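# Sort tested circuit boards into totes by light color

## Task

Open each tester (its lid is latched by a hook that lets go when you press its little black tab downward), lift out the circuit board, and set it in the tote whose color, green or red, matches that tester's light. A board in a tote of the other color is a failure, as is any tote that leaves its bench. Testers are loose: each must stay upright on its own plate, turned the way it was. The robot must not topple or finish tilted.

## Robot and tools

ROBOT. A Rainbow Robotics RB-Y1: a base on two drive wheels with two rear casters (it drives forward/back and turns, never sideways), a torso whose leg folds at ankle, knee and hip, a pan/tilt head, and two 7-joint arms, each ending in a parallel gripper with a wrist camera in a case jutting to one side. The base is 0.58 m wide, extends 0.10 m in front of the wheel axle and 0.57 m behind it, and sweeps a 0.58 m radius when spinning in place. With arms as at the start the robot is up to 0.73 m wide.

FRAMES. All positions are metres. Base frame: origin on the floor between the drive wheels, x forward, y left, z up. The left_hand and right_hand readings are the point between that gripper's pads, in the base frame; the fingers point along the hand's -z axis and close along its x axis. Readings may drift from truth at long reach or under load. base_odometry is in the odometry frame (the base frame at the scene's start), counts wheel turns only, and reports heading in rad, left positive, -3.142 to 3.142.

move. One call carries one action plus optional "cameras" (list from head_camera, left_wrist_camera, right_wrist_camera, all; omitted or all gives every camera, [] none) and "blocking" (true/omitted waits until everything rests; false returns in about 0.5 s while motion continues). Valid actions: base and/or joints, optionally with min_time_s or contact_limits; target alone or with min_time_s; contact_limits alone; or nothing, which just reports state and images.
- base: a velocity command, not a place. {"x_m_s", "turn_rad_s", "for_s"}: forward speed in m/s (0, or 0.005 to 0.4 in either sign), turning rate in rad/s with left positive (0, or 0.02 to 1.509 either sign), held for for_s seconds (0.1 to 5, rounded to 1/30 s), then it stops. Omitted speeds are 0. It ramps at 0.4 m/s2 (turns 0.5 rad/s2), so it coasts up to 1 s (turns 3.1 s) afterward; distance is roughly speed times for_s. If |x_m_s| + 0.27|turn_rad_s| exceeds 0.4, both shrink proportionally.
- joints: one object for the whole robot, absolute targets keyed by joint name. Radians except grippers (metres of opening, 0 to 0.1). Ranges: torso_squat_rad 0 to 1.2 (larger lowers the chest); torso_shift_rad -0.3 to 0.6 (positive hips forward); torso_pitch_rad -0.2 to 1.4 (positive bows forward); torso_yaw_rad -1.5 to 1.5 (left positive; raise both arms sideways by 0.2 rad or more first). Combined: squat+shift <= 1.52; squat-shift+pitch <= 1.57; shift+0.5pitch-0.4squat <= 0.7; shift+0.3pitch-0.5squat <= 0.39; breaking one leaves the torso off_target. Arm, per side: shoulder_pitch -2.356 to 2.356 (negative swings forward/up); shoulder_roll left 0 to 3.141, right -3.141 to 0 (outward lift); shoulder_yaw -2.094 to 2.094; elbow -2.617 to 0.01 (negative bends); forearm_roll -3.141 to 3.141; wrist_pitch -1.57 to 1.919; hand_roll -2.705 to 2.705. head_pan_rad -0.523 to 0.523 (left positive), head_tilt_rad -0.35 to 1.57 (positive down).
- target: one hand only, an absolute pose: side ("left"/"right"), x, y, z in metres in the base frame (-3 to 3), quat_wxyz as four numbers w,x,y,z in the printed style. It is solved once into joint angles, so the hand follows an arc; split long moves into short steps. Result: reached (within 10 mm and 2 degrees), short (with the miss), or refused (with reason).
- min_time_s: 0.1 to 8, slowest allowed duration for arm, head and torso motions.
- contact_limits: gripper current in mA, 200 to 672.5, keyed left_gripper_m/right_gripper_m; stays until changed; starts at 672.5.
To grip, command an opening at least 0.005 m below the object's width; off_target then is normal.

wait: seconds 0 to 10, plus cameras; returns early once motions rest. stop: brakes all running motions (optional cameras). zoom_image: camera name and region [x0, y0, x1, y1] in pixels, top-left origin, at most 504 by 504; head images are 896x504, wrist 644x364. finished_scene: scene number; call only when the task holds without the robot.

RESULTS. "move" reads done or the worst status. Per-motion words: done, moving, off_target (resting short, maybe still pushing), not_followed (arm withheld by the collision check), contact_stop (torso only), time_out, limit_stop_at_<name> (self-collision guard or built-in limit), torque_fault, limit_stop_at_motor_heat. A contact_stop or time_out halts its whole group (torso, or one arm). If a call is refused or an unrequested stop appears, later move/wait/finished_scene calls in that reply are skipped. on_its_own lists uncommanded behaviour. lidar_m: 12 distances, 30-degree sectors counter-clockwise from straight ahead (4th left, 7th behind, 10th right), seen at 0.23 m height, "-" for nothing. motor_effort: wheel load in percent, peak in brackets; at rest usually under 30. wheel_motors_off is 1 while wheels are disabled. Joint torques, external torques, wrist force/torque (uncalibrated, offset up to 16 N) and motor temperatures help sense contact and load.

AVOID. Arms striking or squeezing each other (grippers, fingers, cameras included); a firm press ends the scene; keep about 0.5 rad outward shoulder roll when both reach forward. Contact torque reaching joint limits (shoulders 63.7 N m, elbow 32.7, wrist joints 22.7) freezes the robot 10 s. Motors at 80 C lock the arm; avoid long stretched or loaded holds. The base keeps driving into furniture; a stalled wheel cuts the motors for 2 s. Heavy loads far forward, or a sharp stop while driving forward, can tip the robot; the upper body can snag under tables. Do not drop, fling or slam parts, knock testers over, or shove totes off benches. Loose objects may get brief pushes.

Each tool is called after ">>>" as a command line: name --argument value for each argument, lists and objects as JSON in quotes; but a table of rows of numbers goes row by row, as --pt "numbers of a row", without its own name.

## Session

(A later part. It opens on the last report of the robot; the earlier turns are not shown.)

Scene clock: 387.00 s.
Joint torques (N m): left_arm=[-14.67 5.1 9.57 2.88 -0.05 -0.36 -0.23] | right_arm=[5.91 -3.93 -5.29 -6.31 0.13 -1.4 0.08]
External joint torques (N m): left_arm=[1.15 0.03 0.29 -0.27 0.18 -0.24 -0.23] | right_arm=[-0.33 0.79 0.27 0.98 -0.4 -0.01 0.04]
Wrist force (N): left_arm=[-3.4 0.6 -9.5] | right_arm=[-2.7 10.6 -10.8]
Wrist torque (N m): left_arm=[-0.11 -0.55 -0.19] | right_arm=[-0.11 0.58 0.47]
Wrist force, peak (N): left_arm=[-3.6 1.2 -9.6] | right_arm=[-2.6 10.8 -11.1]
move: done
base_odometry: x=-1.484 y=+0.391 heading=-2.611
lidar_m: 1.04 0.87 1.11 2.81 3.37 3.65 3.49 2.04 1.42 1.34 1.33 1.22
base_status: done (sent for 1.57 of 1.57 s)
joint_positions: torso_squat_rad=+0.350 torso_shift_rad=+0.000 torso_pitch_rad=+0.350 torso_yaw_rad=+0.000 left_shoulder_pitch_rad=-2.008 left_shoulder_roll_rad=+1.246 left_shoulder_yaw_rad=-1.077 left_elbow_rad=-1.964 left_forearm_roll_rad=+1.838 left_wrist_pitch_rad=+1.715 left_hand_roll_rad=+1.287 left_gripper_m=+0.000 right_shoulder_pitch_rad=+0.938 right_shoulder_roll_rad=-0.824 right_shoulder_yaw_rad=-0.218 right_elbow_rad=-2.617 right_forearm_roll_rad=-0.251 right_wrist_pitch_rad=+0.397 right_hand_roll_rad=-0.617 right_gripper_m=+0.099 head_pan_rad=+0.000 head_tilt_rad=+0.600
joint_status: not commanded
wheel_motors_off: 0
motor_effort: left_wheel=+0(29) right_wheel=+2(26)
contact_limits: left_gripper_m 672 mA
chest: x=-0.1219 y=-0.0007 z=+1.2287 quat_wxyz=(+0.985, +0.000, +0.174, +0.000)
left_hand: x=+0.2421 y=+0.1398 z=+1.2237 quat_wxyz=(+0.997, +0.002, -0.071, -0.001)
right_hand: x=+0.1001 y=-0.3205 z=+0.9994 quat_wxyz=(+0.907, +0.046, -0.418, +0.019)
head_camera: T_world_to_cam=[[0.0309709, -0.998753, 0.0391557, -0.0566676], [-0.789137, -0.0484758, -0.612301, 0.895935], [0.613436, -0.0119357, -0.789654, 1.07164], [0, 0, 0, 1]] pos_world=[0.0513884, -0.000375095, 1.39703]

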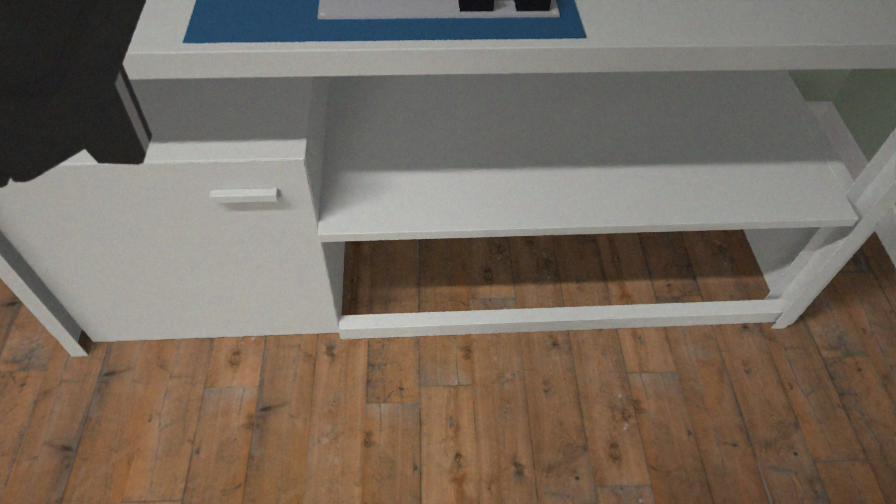

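>>> move --base '{"turn_rad_s":0.05,"for_s":0.23}' --cameras '[]'

>>> move --base '{"x_m_s":0.3,"for_s":1.5}' --cameras '["head_camera","left_wrist_camera"]'

Scene clock: 394.70 s.
Joint torques (N m): left_arm=[-14.67 4.97 9.44 2.87 0.03 -0.31 -0.28] | right_arm=[5.8 -4.03 -5.39 -6.27 0.1 -1.42 0.03]
External joint torques (N m): left_arm=[1.15 -0.09 0.16 -0.28 0.25 -0.2 -0.27] | right_arm=[-0.44 0.69 0.17 1.02 -0.43 -0.03 -0.02]
Wrist force (N): left_arm=[-3.8 0.8 -9.6] | right_arm=[-2.5 10.5 -10.7]
Wrist torque (N m): left_arm=[-0.13 -0.59 -0.21] | right_arm=[-0.11 0.59 0.47]
Wrist force, peak (N): left_arm=[-3.6 0.9 -9.7] | right_arm=[-2.7 10.7 -11.2]
move: done
base_odometry: x=-1.484 y=+0.391 heading=-2.599
lidar_m: 0.98 0.87 1.11 2.91 3.37 3.65 3.45 2.01 1.41 1.34 1.35 1.23
base_status: done (sent for 0.23 of 0.23 s)
joint_positions: torso_squat_rad=+0.350 torso_shift_rad=+0.000 torso_pitch_rad=+0.350 torso_yaw_rad=+0.000 left_shoulder_pitch_rad=-2.008 left_shoulder_roll_rad=+1.246 left_shoulder_yaw_rad=-1.077 left_elbow_rad=-1.964 left_forearm_roll_rad=+1.838 left_wrist_pitch_rad=+1.715 left_hand_roll_rad=+1.287 left_gripper_m=+0.000 right_shoulder_pitch_rad=+0.938 right_shoulder_roll_rad=-0.824 right_shoulder_yaw_rad=-0.218 right_elbow_rad=-2.617 right_forearm_roll_rad=-0.251 right_wrist_pitch_rad=+0.397 right_hand_roll_rad=-0.617 right_gripper_m=+0.099 head_pan_rad=+0.000 head_tilt_rad=+0.600
joint_status: not commanded
wheel_motors_off: 0
motor_effort: left_wheel=-1(19) right_wheel=+3(22)
contact_limits: left_gripper_m 672 mA
chest: x=-0.1219 y=-0.0007 z=+1.2287 quat_wxyz=(+0.985, +0.000, +0.174, +0.000)
left_hand: x=+0.2421 y=+0.1398 z=+1.2237 quat_wxyz=(+0.997, +0.002, -0.071, -0.001)
right_hand: x=+0.1001 y=-0.3205 z=+0.9994 quat_wxyz=(+0.907, +0.046, -0.418, +0.019)

Scene clock: 397.27 s.
Joint torques (N m): left_arm=[-14.82 5.17 9.57 2.98 -0.02 -0.31 -0.3] | right_arm=[5.79 -3.67 -5.32 -6.44 0.01 -1.36 0.09]
External joint torques (N m): left_arm=[1 0.11 0.29 -0.18 0.2 -0.19 -0.29] | right_arm=[-0.45 1.04 0.24 0.85 -0.51 0.03 0.05]
Wrist force (N): left_arm=[-3.5 0.9 -9.4] | right_arm=[-2.5 10.0 -10.8]
Wrist torque (N m): left_arm=[-0.18 -0.56 -0.19] | right_arm=[-0.05 0.60 0.48]
Wrist force, peak (N): left_arm=[-3.7 1.2 -9.7] | right_arm=[-2.4 10.5 -11.2]
move: done
base_odometry: x=-1.869 y=+0.159 heading=-2.599
lidar_m: 1.05 0.45 0.53 2.38 3.40 4.15 3.90 1.96 1.38 1.31 0.95 1.12
base_status: done (sent for 1.5 of 1.5 s)
joint_positions: torso_squat_rad=+0.350 torso_shift_rad=+0.000 torso_pitch_rad=+0.350 torso_yaw_rad=+0.000 left_shoulder_pitch_rad=-2.008 left_shoulder_roll_rad=+1.246 left_shoulder_yaw_rad=-1.077 left_elbow_rad=-1.964 left_forearm_roll_rad=+1.838 left_wrist_pitch_rad=+1.715 left_hand_roll_rad=+1.287 left_gripper_m=+0.000 right_shoulder_pitch_rad=+0.938 right_shoulder_roll_rad=-0.824 right_shoulder_yaw_rad=-0.218 right_elbow_rad=-2.617 right_forearm_roll_rad=-0.251 right_wrist_pitch_rad=+0.397 right_hand_roll_rad=-0.617 right_gripper_m=+0.099 head_pan_rad=+0.000 head_tilt_rad=+0.600
joint_status: not commanded
wheel_motors_off: 0
motor_effort: left_wheel=+0(27) right_wheel=-3(29)
contact_limits: left_gripper_m 672 mA
chest: x=-0.1219 y=-0.0007 z=+1.2287 quat_wxyz=(+0.985, +0.000, +0.174, +0.000)
left_hand: x=+0.2422 y=+0.1398 z=+1.2236 quat_wxyz=(+0.998, +0.002, -0.071, -0.001)
right_hand: x=+0.1001 y=-0.3205 z=+0.9994 quat_wxyz=(+0.907, +0.046, -0.418, +0.019)
head_camera: T_world_to_cam=[[0.0309731, -0.998753, 0.0391574, -0.0566701], [-0.789137, -0.0484786, -0.612301, 0.895935], [0.613436, -0.0119356, -0.789654, 1.07164], [0, 0, 0, 1]] pos_world=[0.0513884, -0.000375084, 1.39703]
left_wrist_camera: T_world_to_cam=[[0.991624, 0.0122723, 0.128572, -0.40057], [-0.0518793, -0.873789, 0.483529, -0.422698], [0.118279, -0.48615, -0.865834, 1.16775], [0, 0, 0, 1]] pos_world=[0.237165, 0.20327, 1.26697]

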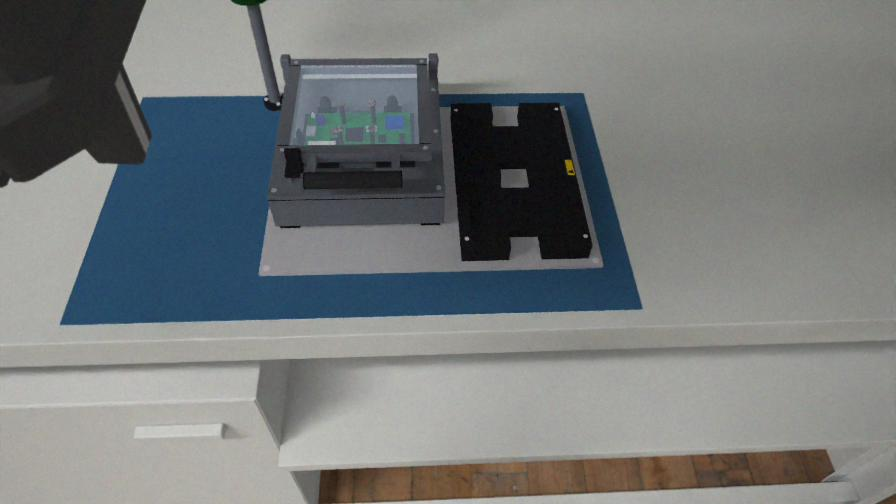

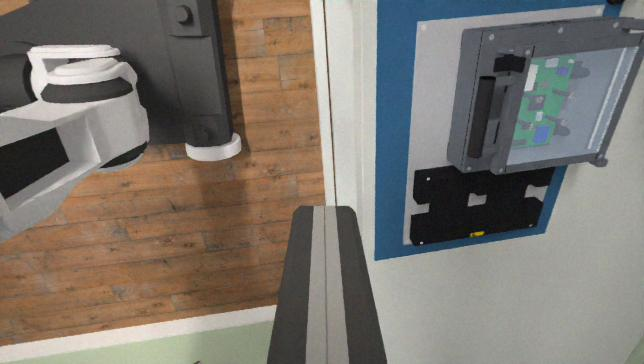

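>>> move --base '{"x_m_s":0.085,"for_s":1}' --cameras '[]'

>>> move --target '{"side":"left","x":0.34,"y":0.14,"z":1.1,"quat_wxyz":[1,0,0,0]}' --cameras '["head_camera","left_wrist_camera"]'

Scene clock: 405.63 s.
Joint torques (N m): left_arm=[-14.62 5.04 9.67 2.85 -0.04 -0.35 -0.35] | right_arm=[5.83 -3.81 -5.46 -6.35 0.09 -1.49 0.01]
External joint torques (N m): left_arm=[1.2 -0.03 0.39 -0.3 0.18 -0.24 -0.34] | right_arm=[-0.41 0.91 0.1 0.93 -0.43 -0.1 -0.03]
Wrist force (N): left_arm=[-3.7 0.9 -9.3] | right_arm=[-3.0 10.3 -10.5]
Wrist torque (N m): left_arm=[-0.14 -0.57 -0.20] | right_arm=[-0.07 0.54 0.46]
Wrist force, peak (N): left_arm=[-3.6 0.9 -9.7] | right_arm=[-2.5 10.7 -11.1]
move: done
base_odometry: x=-1.942 y=+0.115 heading=-2.599
lidar_m: 0.95 0.38 0.42 0.86 3.40 4.23 3.99 1.97 1.38 1.31 0.91 1.03
base_status: done (sent for 1 of 1 s)
joint_positions: torso_squat_rad=+0.350 torso_shift_rad=+0.000 torso_pitch_rad=+0.350 torso_yaw_rad=+0.000 left_shoulder_pitch_rad=-2.008 left_shoulder_roll_rad=+1.246 left_shoulder_yaw_rad=-1.077 left_elbow_rad=-1.964 left_forearm_roll_rad=+1.838 left_wrist_pitch_rad=+1.715 left_hand_roll_rad=+1.287 left_gripper_m=+0.000 right_shoulder_pitch_rad=+0.938 right_shoulder_roll_rad=-0.824 right_shoulder_yaw_rad=-0.218 right_elbow_rad=-2.617 right_forearm_roll_rad=-0.251 right_wrist_pitch_rad=+0.397 right_hand_roll_rad=-0.617 right_gripper_m=+0.099 head_pan_rad=+0.000 head_tilt_rad=+0.600
joint_status: not commanded
wheel_motors_off: 0
motor_effort: left_wheel=+0(25) right_wheel=-4(20)
contact_limits: left_gripper_m 672 mA
chest: x=-0.1219 y=-0.0007 z=+1.2287 quat_wxyz=(+0.985, +0.000, +0.174, +0.000)
left_hand: x=+0.2422 y=+0.1398 z=+1.2236 quat_wxyz=(+0.998, +0.002, -0.071, -0.001)
right_hand: x=+0.1001 y=-0.3205 z=+0.9994 quat_wxyz=(+0.907, +0.046, -0.418, +0.019)

Scene clock: 407.00 s.
Joint torques (N m): left_arm=[-20.59 7.25 10.62 1.22 0.36 -0.08 0.5] | right_arm=[5.92 -3.84 -5.69 -6.39 0.07 -1.5 0.04]
External joint torques (N m): left_arm=[0.6 -0.42 0.56 0.43 0.33 -0.02 0.5] | right_arm=[-0.32 0.88 -0.13 0.9 -0.46 -0.11 -0.01]
Wrist force (N): left_arm=[-2.5 0.6 -9.0] | right_arm=[-2.7 10.4 -10.8]
Wrist torque (N m): left_arm=[-0.14 -0.49 -0.17] | right_arm=[-0.10 0.57 0.46]
Wrist force, peak (N): left_arm=[-2.5 1.2 -11.0] | right_arm=[-2.8 10.6 -11.2]
move: done
base_odometry: x=-1.942 y=+0.115 heading=-2.599
lidar_m: 0.96 0.38 0.41 0.87 3.41 4.23 3.99 1.96 1.38 1.31 0.92 1.03
base_status: not commanded
joint_positions: torso_squat_rad=+0.350 torso_shift_rad=+0.000 torso_pitch_rad=+0.350 torso_yaw_rad=+0.000 left_shoulder_pitch_rad=-1.810 left_shoulder_roll_rad=+0.976 left_shoulder_yaw_rad=-1.243 left_elbow_rad=-1.435 left_forearm_roll_rad=+1.660 left_wrist_pitch_rad=+1.568 left_hand_roll_rad=+0.926 left_gripper_m=+0.000 right_shoulder_pitch_rad=+0.938 right_shoulder_roll_rad=-0.824 right_shoulder_yaw_rad=-0.218 right_elbow_rad=-2.617 right_forearm_roll_rad=-0.251 right_wrist_pitch_rad=+0.397 right_hand_roll_rad=-0.617 right_gripper_m=+0.099 head_pan_rad=+0.000 head_tilt_rad=+0.600
joint_status: all done
wheel_motors_off: 0
motor_effort: left_wheel=+3(4) right_wheel=-3(6)
contact_limits: left_gripper_m 672 mA
chest: x=-0.1219 y=-0.0007 z=+1.2287 quat_wxyz=(+0.985, +0.000, +0.174, +0.000)
left_hand: x=+0.3397 y=+0.1401 z=+1.1000 quat_wxyz=(+1.000, +0.000, -0.001, +0.000)
left_hand_status: reached (checked arc, planned for 0.9 s): 0 mm and 0.1 deg off.
right_hand: x=+0.1001 y=-0.3205 z=+0.9994 quat_wxyz=(+0.907, +0.046, -0.418, +0.019)
head_camera: T_world_to_cam=[[0.0309709, -0.998753, 0.0391557, -0.0566676], [-0.789137, -0.0484758, -0.612301, 0.895935], [0.613436, -0.0119357, -0.789654, 1.07164], [0, 0, 0, 1]] pos_world=[0.0513884, -0.000375095, 1.39703]
left_wrist_camera: T_world_to_cam=[[0.999819, 0.0155542, -0.0109516, -0.33115], [0.0189228, -0.872186, 0.488808, -0.387659], [-0.00194883, -0.488927, -0.872323, 1.09774], [0, 0, 0, 1]] pos_world=[0.340565, 0.203753, 1.14344]

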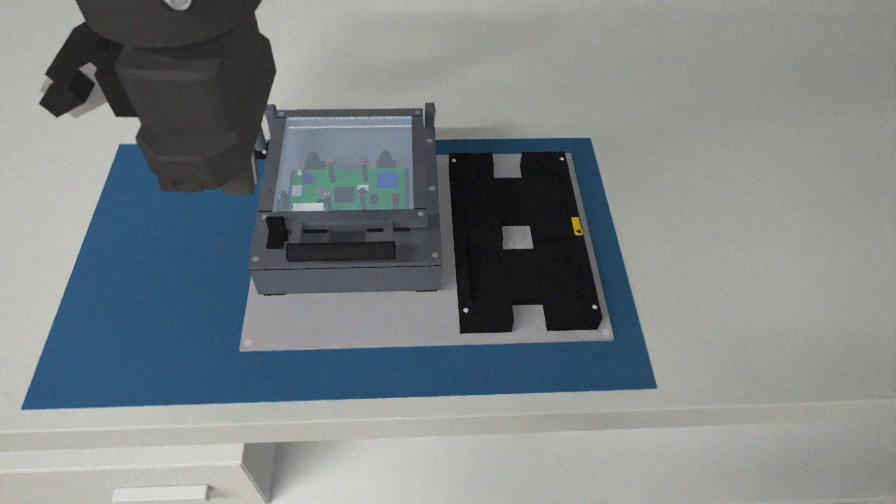

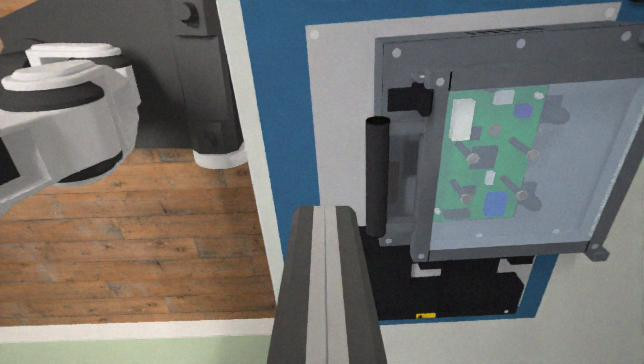

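>>> move --target '{"side":"left","x":0.381,"y":0.155,"z":1.02,"quat_wxyz":[1,0,0,0]}' --cameras '["left_wrist_camera"]'

>>> move --target '{"side":"left","x":0.381,"y":0.155,"z":0.977,"quat_wxyz":[1,0,0,0]}' --cameras '["head_camera","left_wrist_camera"]'

>>> move --target '{"side":"left","x":0.381,"y":0.155,"z":0.966,"quat_wxyz":[1,0,0,0]}' --min_time_s 1 --cameras '["head_camera"]'

Scene clock: 416.73 s.
Joint torques (N m): left_arm=[-21.96 7.54 8.88 0.72 0.33 -0.09 0.38] | right_arm=[5.91 -3.82 -5.17 -6.33 0.07 -1.35 0.06]
External joint torques (N m): left_arm=[0.9 -0.96 -0.05 0.46 0.31 -0.02 0.38] | right_arm=[-0.33 0.9 0.4 0.96 -0.45 0.04 0.02]
Wrist force (N): left_arm=[-2.7 0.6 -9.1] | right_arm=[-2.4 10.5 -10.6]
Wrist torque (N m): left_arm=[-0.13 -0.53 -0.21] | right_arm=[-0.09 0.60 0.47]
Wrist force, peak (N): left_arm=[-2.3 1.1 -11.0] | right_arm=[-2.6 10.7 -11.0]
move: done
base_odometry: x=-1.942 y=+0.115 heading=-2.599
lidar_m: 0.96 0.37 0.42 0.87 3.40 4.23 3.99 1.96 1.39 1.30 0.93 1.04
base_status: not commanded
joint_positions: torso_squat_rad=+0.350 torso_shift_rad=+0.000 torso_pitch_rad=+0.350 torso_yaw_rad=+0.000 left_shoulder_pitch_rad=-1.701 left_shoulder_roll_rad=+0.833 left_shoulder_yaw_rad=-1.301 left_elbow_rad=-1.136 left_forearm_roll_rad=+1.580 left_wrist_pitch_rad=+1.428 left_hand_roll_rad=+0.729 left_gripper_m=+0.000 right_shoulder_pitch_rad=+0.938 right_shoulder_roll_rad=-0.824 right_shoulder_yaw_rad=-0.218 right_elbow_rad=-2.617 right_forearm_roll_rad=-0.251 right_wrist_pitch_rad=+0.397 right_hand_roll_rad=-0.617 right_gripper_m=+0.099 head_pan_rad=+0.000 head_tilt_rad=+0.600
joint_status: all done
wheel_motors_off: 0
motor_effort: left_wheel=+3(5) right_wheel=-4(5)
contact_limits: left_gripper_m 672 mA
chest: x=-0.1219 y=-0.0007 z=+1.2287 quat_wxyz=(+0.985, +0.000, +0.174, +0.000)
left_hand: x=+0.3807 y=+0.1550 z=+1.0201 quat_wxyz=(+1.000, +0.000, -0.001, +0.000)
left_hand_status: reached (checked arc, planned for 0.6 s): 0 mm and 0.1 deg off.
right_hand: x=+0.1001 y=-0.3205 z=+0.9994 quat_wxyz=(+0.907, +0.046, -0.418, +0.019)
left_wrist_camera: T_world_to_cam=[[0.999824, 0.0156666, -0.0103293, -0.373942], [0.0187167, -0.872184, 0.488819, -0.336318], [-0.00135092, -0.488927, -0.872324, 1.03518], [0, 0, 0, 1]] pos_world=[0.38157, 0.218653, 1.06355]

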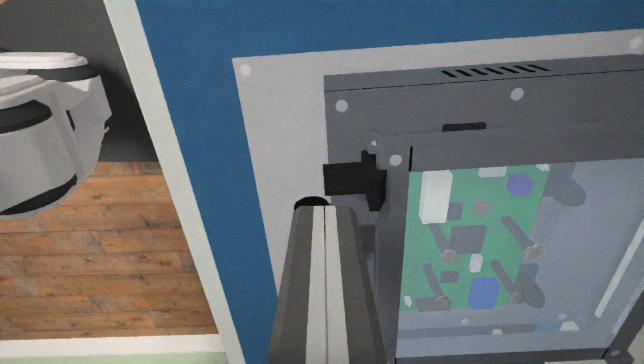

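Scene clock: 417.50 s.
Joint torques (N m): left_arm=[-21.56 7.35 7.73 0.86 0.16 -0.1 -0.08] | right_arm=[6.03 -4 -5.28 -6.4 0.15 -1.42 0.01]
External joint torques (N m): left_arm=[1.35 -1.2 -0.78 0.79 0.14 -0.03 -0.08] | right_arm=[-0.22 0.72 0.29 0.88 -0.38 -0.04 -0.03]
Wrist force (N): left_arm=[-2.7 0.9 -8.8] | right_arm=[-2.5 10.6 -10.9]
Wrist torque (N m): left_arm=[-0.18 -0.55 -0.21] | right_arm=[-0.10 0.59 0.47]
Wrist force, peak (N): left_arm=[-2.7 1.8 -10.2] | right_arm=[-2.5 10.6 -11.0]
move: done
base_odometry: x=-1.942 y=+0.115 heading=-2.599
lidar_m: 0.96 0.38 0.41 0.87 3.40 4.23 3.99 1.96 1.38 1.31 0.92 1.03
base_status: not commanded
joint_positions: torso_squat_rad=+0.350 torso_shift_rad=+0.000 torso_pitch_rad=+0.350 torso_yaw_rad=+0.000 left_shoulder_pitch_rad=-1.637 left_shoulder_roll_rad=+0.779 left_shoulder_yaw_rad=-1.327 left_elbow_rad=-1.074 left_forearm_roll_rad=+1.547 left_wrist_pitch_rad=+1.350 left_hand_roll_rad=+0.705 left_gripper_m=+0.000 right_shoulder_pitch_rad=+0.938 right_shoulder_roll_rad=-0.824 right_shoulder_yaw_rad=-0.218 right_elbow_rad=-2.617 right_forearm_roll_rad=-0.251 right_wrist_pitch_rad=+0.397 right_hand_roll_rad=-0.617 right_gripper_m=+0.099 head_pan_rad=+0.000 head_tilt_rad=+0.600
joint_status: all done
wheel_motors_off: 0
motor_effort: left_wheel=+4(5) right_wheel=-4(6)
contact_limits: left_gripper_m 672 mA
chest: x=-0.1219 y=-0.0007 z=+1.2287 quat_wxyz=(+0.985, +0.000, +0.174, +0.000)
left_hand: x=+0.3808 y=+0.1550 z=+0.9772 quat_wxyz=(+1.000, +0.000, -0.001, +0.000)
left_hand_status: reached (checked arc, planned for 0.3 s): 0 mm and 0.1 deg off.
right_hand: x=+0.1001 y=-0.3205 z=+0.9994 quat_wxyz=(+0.907, +0.046, -0.418, +0.019)
head_camera: T_world_to_cam=[[0.0309709, -0.998753, 0.0391557, -0.0566645], [-0.789137, -0.0484758, -0.612301, 0.895856], [0.613436, -0.0119357, -0.789654, 1.0717], [0, 0, 0, 1]] pos_world=[0.0512884, -0.000375095, 1.39703]
left_wrist_camera: T_world_to_cam=[[0.999817, 0.0155484, -0.0111715, -0.373591], [0.0190248, -0.872295, 0.488609, -0.315226], [-0.00214778, -0.488732, -0.872431, 0.998126], [0, 0, 0, 1]] pos_world=[0.381664, 0.218654, 1.02064]

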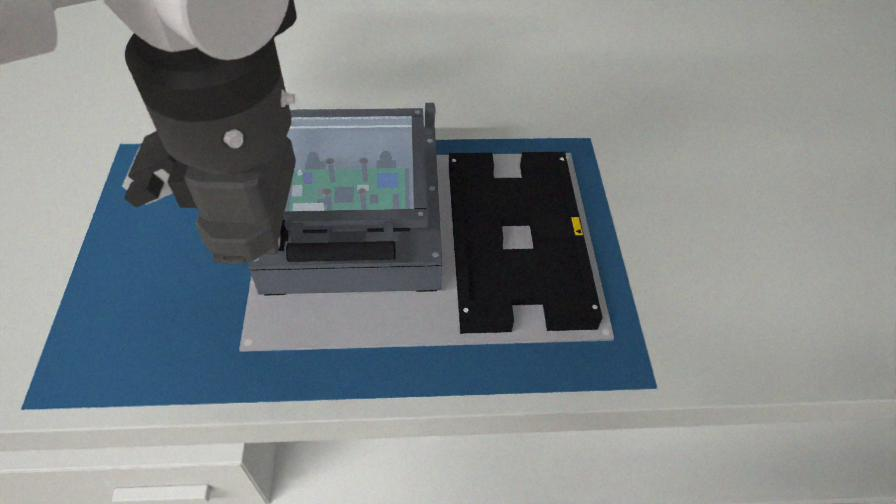

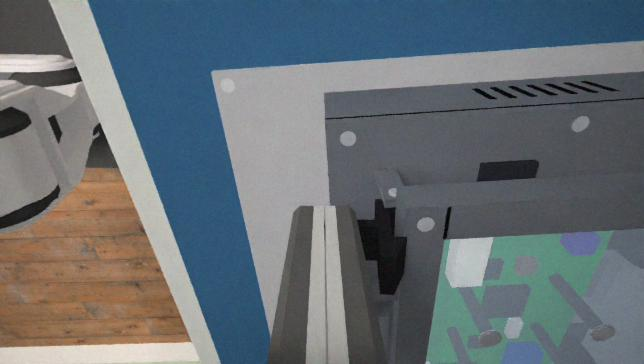

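Scene clock: 418.83 s.
Joint torques (N m): left_arm=[-3.19 -0.35 -1.97 3.2 -2 -5.18 -0.34] | right_arm=[5.78 -4.15 -5.48 -6.32 0.12 -1.38 0]
External joint torques (N m): left_arm=[19.77 -8.92 -10.36 3.14 -2.02 -5.1 -0.34] | right_arm=[-0.43 0.59 0.09 0.97 -0.4 0.01 -0.04]
Wrist force (N): left_arm=[-24.7 6.0 49.7] | right_arm=[-2.6 10.4 -10.8]
Wrist torque (N m): left_arm=[0.06 -0.29 -0.17] | right_arm=[-0.08 0.58 0.47]
Wrist force, peak (N): left_arm=[-25.0 6.0 50.4] | right_arm=[-2.6 10.7 -11.2]
move: done
base_odometry: x=-1.942 y=+0.115 heading=-2.599
lidar_m: 0.96 0.38 0.41 0.86 3.41 4.24 3.99 1.95 1.39 1.31 0.91 1.03
base_status: not commanded
joint_positions: torso_squat_rad=+0.350 torso_shift_rad=-0.001 torso_pitch_rad=+0.348 torso_yaw_rad=+0.000 left_shoulder_pitch_rad=-1.625 left_shoulder_roll_rad=+0.765 left_shoulder_yaw_rad=-1.330 left_elbow_rad=-1.054 left_forearm_roll_rad=+1.540 left_wrist_pitch_rad=+1.332 left_hand_roll_rad=+0.696 left_gripper_m=+0.000 right_shoulder_pitch_rad=+0.938 right_shoulder_roll_rad=-0.824 right_shoulder_yaw_rad=-0.218 right_elbow_rad=-2.617 right_forearm_roll_rad=-0.251 right_wrist_pitch_rad=+0.397 right_hand_roll_rad=-0.617 right_gripper_m=+0.099 head_pan_rad=+0.000 head_tilt_rad=+0.600
joint_status: all done
wheel_motors_off: 0
motor_effort: left_wheel=+6(7) right_wheel=-4(5)
contact_limits: left_gripper_m 672 mA
chest: x=-0.1232 y=-0.0008 z=+1.2289 quat_wxyz=(+0.985, +0.001, +0.173, +0.000)
left_hand: x=+0.3816 y=+0.1547 z=+0.9708 quat_wxyz=(+1.000, -0.001, -0.004, +0.000)
left_hand_status: reached (checked arc, planned for 1.0 s): 5 mm and 0.4 deg off.
right_hand: x=+0.0994 y=-0.3204 z=+1.0001 quat_wxyz=(+0.907, +0.046, -0.419, +0.019)
head_camera: T_world_to_cam=[[0.0310596, -0.998757, 0.0389939, -0.0565134], [-0.787644, -0.0484751, -0.614221, 0.897491], [0.615348, -0.0116358, -0.78817, 1.07106], [0, 0, 0, 1]] pos_world=[0.0495858, -0.000474602, 1.39764]

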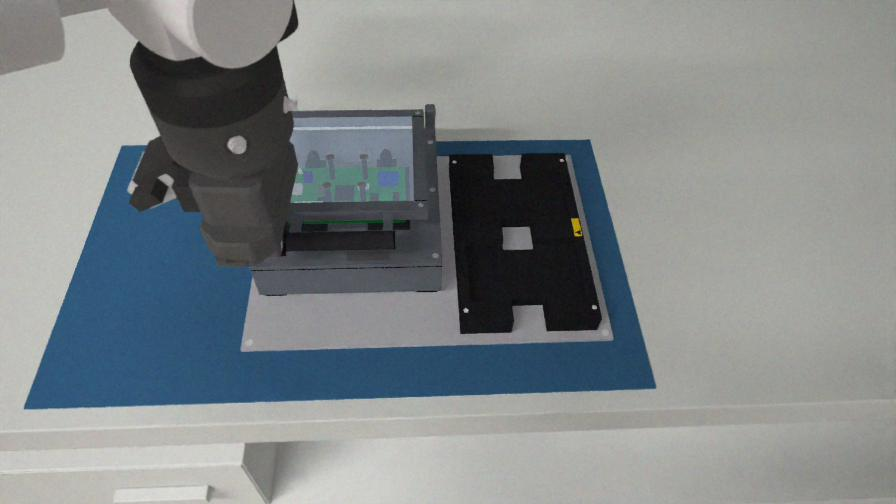

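>>> move --target '{"side":"left","x":0.381,"y":0.155,"z":1.03,"quat_wxyz":[1,0,0,0]}' --cameras '["head_camera"]'

>>> move --target '{"side":"left","x":0.3,"y":0.17,"z":1.09,"quat_wxyz":[1,0,0,0]}' --cameras '[]'

>>> move --joints '{"torso_pitch_rad":0.5,"left_gripper_m":0.034}' --base '{"x_m_s":0.079,"for_s":1}' --cameras '[]'

>>> move --target '{"side":"left","x":0.297,"y":0.105,"z":1.03,"quat_wxyz":[1,0,0,0]}' --cameras '["head_camera","left_wrist_camera"]'

Scene clock: 426.67 s.
Joint torques (N m): left_arm=[-20.65 8.22 8.39 -0.03 0.13 -0.22 0.24] | right_arm=[6 -3.98 -5.53 -6.28 0.11 -1.38 -0.06]
External joint torques (N m): left_arm=[2.3 -0.27 -0.5 -0.33 0.1 -0.15 0.24] | right_arm=[-0.24 0.74 0.03 1 -0.41 0.01 -0.1]
Wrist force (N): left_arm=[-2.6 0.4 -9.0] | right_arm=[-2.6 10.3 -10.5]
Wrist torque (N m): left_arm=[-0.10 -0.52 -0.21] | right_arm=[-0.08 0.58 0.48]
Wrist force, peak (N): left_arm=[-24.8 6.5 50.2] | right_arm=[-2.5 10.7 -11.1]
move: done
base_odometry: x=-1.942 y=+0.115 heading=-2.599
lidar_m: 0.96 0.38 0.41 0.86 3.41 4.23 3.98 1.97 1.39 1.30 0.92 1.03
base_status: not commanded
joint_positions: torso_squat_rad=+0.350 torso_shift_rad=+0.000 torso_pitch_rad=+0.350 torso_yaw_rad=+0.000 left_shoulder_pitch_rad=-1.716 left_shoulder_roll_rad=+0.832 left_shoulder_yaw_rad=-1.296 left_elbow_rad=-1.123 left_forearm_roll_rad=+1.590 left_wrist_pitch_rad=+1.449 left_hand_roll_rad=+0.720 left_gripper_m=+0.000 right_shoulder_pitch_rad=+0.938 right_shoulder_roll_rad=-0.824 right_shoulder_yaw_rad=-0.218 right_elbow_rad=-2.617 right_forearm_roll_rad=-0.251 right_wrist_pitch_rad=+0.397 right_hand_roll_rad=-0.617 right_gripper_m=+0.099 head_pan_rad=+0.000 head_tilt_rad=+0.600
joint_status: all done
wheel_motors_off: 0
motor_effort: left_wheel=+3(9) right_wheel=-4(8)
contact_limits: left_gripper_m 672 mA
chest: x=-0.1220 y=-0.0007 z=+1.2287 quat_wxyz=(+0.985, +0.000, +0.174, +0.000)
left_hand: x=+0.3820 y=+0.1549 z=+1.0288 quat_wxyz=(+1.000, +0.000, +0.001, +0.000)
left_hand_status: reached (checked arc, planned for 0.3 s): 2 mm and 0.1 deg off.
right_hand: x=+0.1000 y=-0.3205 z=+0.9995 quat_wxyz=(+0.907, +0.046, -0.418, +0.019)
head_camera: T_world_to_cam=[[0.0310239, -0.998754, 0.0390837, -0.0565674], [-0.788999, -0.0484761, -0.612478, 0.896079], [0.61361, -0.0118355, -0.78952, 1.07165], [0, 0, 0, 1]] pos_world=[0.0511881, -0.000374928, 1.39713]

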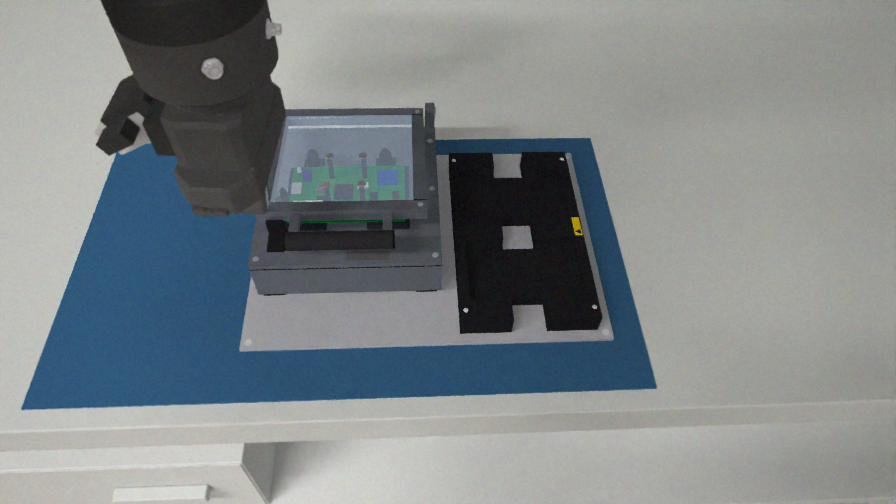

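Scene clock: 427.93 s.
Joint torques (N m): left_arm=[-17.78 7.01 11.06 0.57 0.17 0.03 -0.14] | right_arm=[5.99 -3.96 -5.24 -6.34 0.2 -1.34 0.03]
External joint torques (N m): left_arm=[1.17 -0.51 0.7 -0.29 0.13 0.08 -0.14] | right_arm=[-0.25 0.76 0.32 0.95 -0.32 0.05 -0.01]
Wrist force (N): left_arm=[-2.7 0.6 -8.5] | right_arm=[-2.4 10.5 -10.7]
Wrist torque (N m): left_arm=[-0.15 -0.52 -0.18] | right_arm=[-0.10 0.60 0.46]
Wrist force, peak (N): left_arm=[-2.2 0.5 -9.9] | right_arm=[-2.8 10.8 -10.8]
move: done
base_odometry: x=-1.942 y=+0.115 heading=-2.599
lidar_m: 0.96 0.38 0.41 0.87 3.40 4.23 3.98 1.96 1.39 1.31 0.91 1.03
base_status: not commanded
joint_positions: torso_squat_rad=+0.350 torso_shift_rad=+0.000 torso_pitch_rad=+0.350 torso_yaw_rad=+0.000 left_shoulder_pitch_rad=-1.739 left_shoulder_roll_rad=+1.144 left_shoulder_yaw_rad=-1.235 left_elbow_rad=-1.696 left_forearm_roll_rad=+1.667 left_wrist_pitch_rad=+1.527 left_hand_roll_rad=+1.004 left_gripper_m=+0.000 right_shoulder_pitch_rad=+0.938 right_shoulder_roll_rad=-0.824 right_shoulder_yaw_rad=-0.218 right_elbow_rad=-2.617 right_forearm_roll_rad=-0.251 right_wrist_pitch_rad=+0.397 right_hand_roll_rad=-0.617 right_gripper_m=+0.099 head_pan_rad=+0.000 head_tilt_rad=+0.600
joint_status: all done
wheel_motors_off: 0
motor_effort: left_wheel=+5(6) right_wheel=-3(5)
contact_limits: left_gripper_m 672 mA
chest: x=-0.1220 y=-0.0007 z=+1.2287 quat_wxyz=(+0.985, +0.000, +0.174, +0.000)
left_hand: x=+0.2998 y=+0.1698 z=+1.0901 quat_wxyz=(+1.000, +0.000, +0.002, -0.001)
left_hand_status: reached (checked arc, planned for 0.9 s): 0 mm and 0.3 deg off.
right_hand: x=+0.1001 y=-0.3205 z=+0.9995 quat_wxyz=(+0.907, +0.046, -0.418, +0.019)

Scene clock: 429.43 s.
Joint torques (N m): left_arm=[-17.11 7.49 10.45 -0.31 0.44 0.11 -0.16] | right_arm=[7.51 -2.5 -4.66 -5.78 0.05 -1.33 0.06]
External joint torques (N m): left_arm=[1.38 -0.4 0.29 -0.13 0.15 0 -0.16] | right_arm=[-0.3 0.98 0.23 1.06 -0.41 -0.11 0.02]
Wrist force (N): left_arm=[-1.8 0.5 -9.0] | right_arm=[-2.3 10.4 -11.4]
Wrist torque (N m): left_arm=[-0.14 -0.47 -0.19] | right_arm=[-0.09 0.58 0.47]
Wrist force, peak (N): left_arm=[-2.9 0.7 -9.1] | right_arm=[-1.8 10.6 -12.0]
move: done
base_odometry: x=-2.010 y=+0.074 heading=-2.598
lidar_m: 0.88 0.32 0.31 0.74 3.42 4.32 4.07 1.95 1.38 1.31 0.89 0.95
base_status: done (sent for 1 of 1 s)
joint_positions: torso_squat_rad=+0.350 torso_shift_rad=+0.000 torso_pitch_rad=+0.500 torso_yaw_rad=+0.000 left_shoulder_pitch_rad=-1.739 left_shoulder_roll_rad=+1.144 left_shoulder_yaw_rad=-1.234 left_elbow_rad=-1.696 left_forearm_roll_rad=+1.667 left_wrist_pitch_rad=+1.527 left_hand_roll_rad=+1.004 left_gripper_m=+0.034 right_shoulder_pitch_rad=+0.938 right_shoulder_roll_rad=-0.824 right_shoulder_yaw_rad=-0.218 right_elbow_rad=-2.617 right_forearm_roll_rad=-0.251 right_wrist_pitch_rad=+0.397 right_hand_roll_rad=-0.617 right_gripper_m=+0.099 head_pan_rad=+0.000 head_tilt_rad=+0.600
joint_status: all done
wheel_motors_off: 0
motor_effort: left_wheel=+1(29) right_wheel=-6(23)
contact_limits: left_gripper_m 672 mA
chest: x=-0.0797 y=-0.0007 z=+1.2096 quat_wxyz=(+0.969, +0.000, +0.247, +0.000)
left_hand: x=+0.3166 y=+0.1699 z=+1.0095 quat_wxyz=(+0.997, +0.000, +0.077, -0.001)
right_hand: x=+0.1056 y=-0.3204 z=+0.9497 quat_wxyz=(+0.936, +0.047, -0.349, +0.016)

Scene clock: 430.40 s.
Joint torques (N m): left_arm=[-17.33 5.76 10.61 0.28 0.31 -0.1 -0.27] | right_arm=[7.38 -2.77 -4.82 -5.85 0.06 -1.28 0.09]
External joint torques (N m): left_arm=[0.6 -0.73 0.39 0.39 0.26 -0.05 -0.27] | right_arm=[-0.43 0.7 0.07 0.99 -0.4 -0.05 0.05]
Wrist force (N): left_arm=[-2.7 0.6 -9.3] | right_arm=[-2.0 10.2 -11.2]
Wrist torque (N m): left_arm=[-0.10 -0.52 -0.18] | right_arm=[-0.06 0.62 0.48]
Wrist force, peak (N): left_arm=[-1.9 2.4 -10.0] | right_arm=[-2.2 10.5 -11.7]
move: done
base_odometry: x=-2.010 y=+0.074 heading=-2.598
lidar_m: 0.88 0.34 0.32 0.74 3.41 4.32 4.07 1.96 1.38 1.30 0.89 0.95
base_status: not commanded
joint_positions: torso_squat_rad=+0.350 torso_shift_rad=+0.000 torso_pitch_rad=+0.500 torso_yaw_rad=+0.000 left_shoulder_pitch_rad=-1.822 left_shoulder_roll_rad=+1.067 left_shoulder_yaw_rad=-1.232 left_elbow_rad=-1.914 left_forearm_roll_rad=+1.552 left_wrist_pitch_rad=+1.500 left_hand_roll_rad=+1.326 left_gripper_m=+0.034 right_shoulder_pitch_rad=+0.938 right_shoulder_roll_rad=-0.824 right_shoulder_yaw_rad=-0.218 right_elbow_rad=-2.617 right_forearm_roll_rad=-0.251 right_wrist_pitch_rad=+0.397 right_hand_roll_rad=-0.617 right_gripper_m=+0.099 head_pan_rad=+0.000 head_tilt_rad=+0.600
joint_status: all done
wheel_motors_off: 0
motor_effort: left_wheel=+1(4) right_wheel=-5(6)
contact_limits: left_gripper_m 672 mA
chest: x=-0.0797 y=-0.0007 z=+1.2096 quat_wxyz=(+0.969, +0.000, +0.247, +0.000)
left_hand: x=+0.2971 y=+0.1049 z=+1.0304 quat_wxyz=(+1.000, -0.002, +0.000, -0.001)
left_hand_status: reached (checked arc, planned for 0.5 s): 0 mm and 0.3 deg off.
right_hand: x=+0.1056 y=-0.3204 z=+0.9497 quat_wxyz=(+0.936, +0.047, -0.349, +0.016)
head_camera: T_world_to_cam=[[0.0366096, -0.998749, 0.0340511, -0.0506231], [-0.871745, -0.0485764, -0.487547, 0.76004], [0.488591, -0.011835, -0.872433, 1.12084], [0, 0, 0, 1]] pos_world=[0.116783, -0.000374562, 1.35013]
left_wrist_camera: T_world_to_cam=[[0.999811, 0.0140696, -0.0134158, -0.285965], [0.0188515, -0.87026, 0.492232, -0.387264], [-0.00474974, -0.492392, -0.870361, 1.01894], [0, 0, 0, 1]] pos_world=[0.298051, 0.168721, 1.07363]

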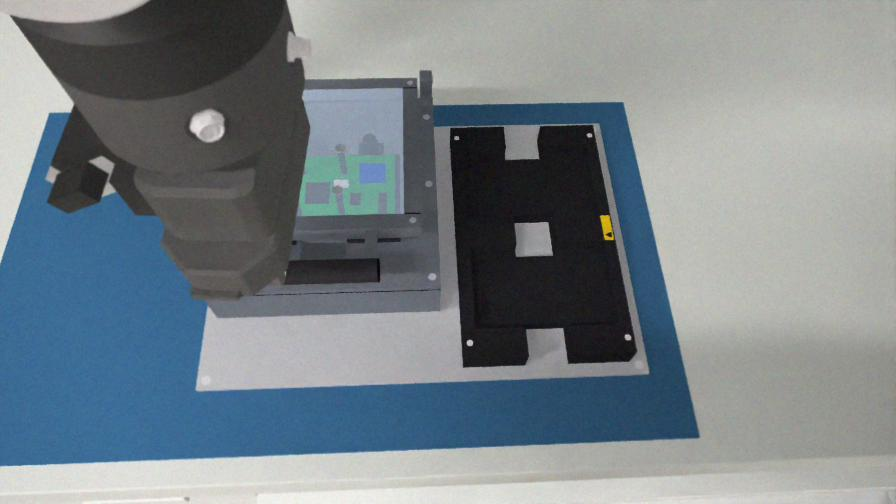

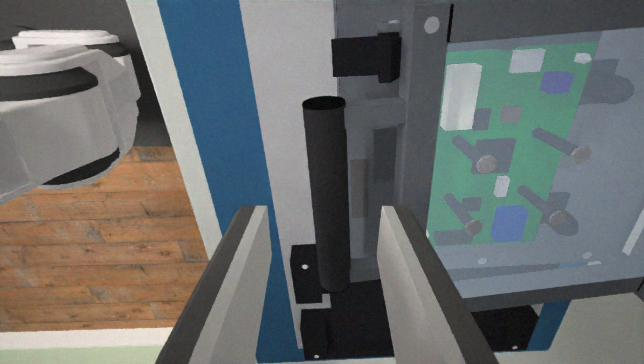

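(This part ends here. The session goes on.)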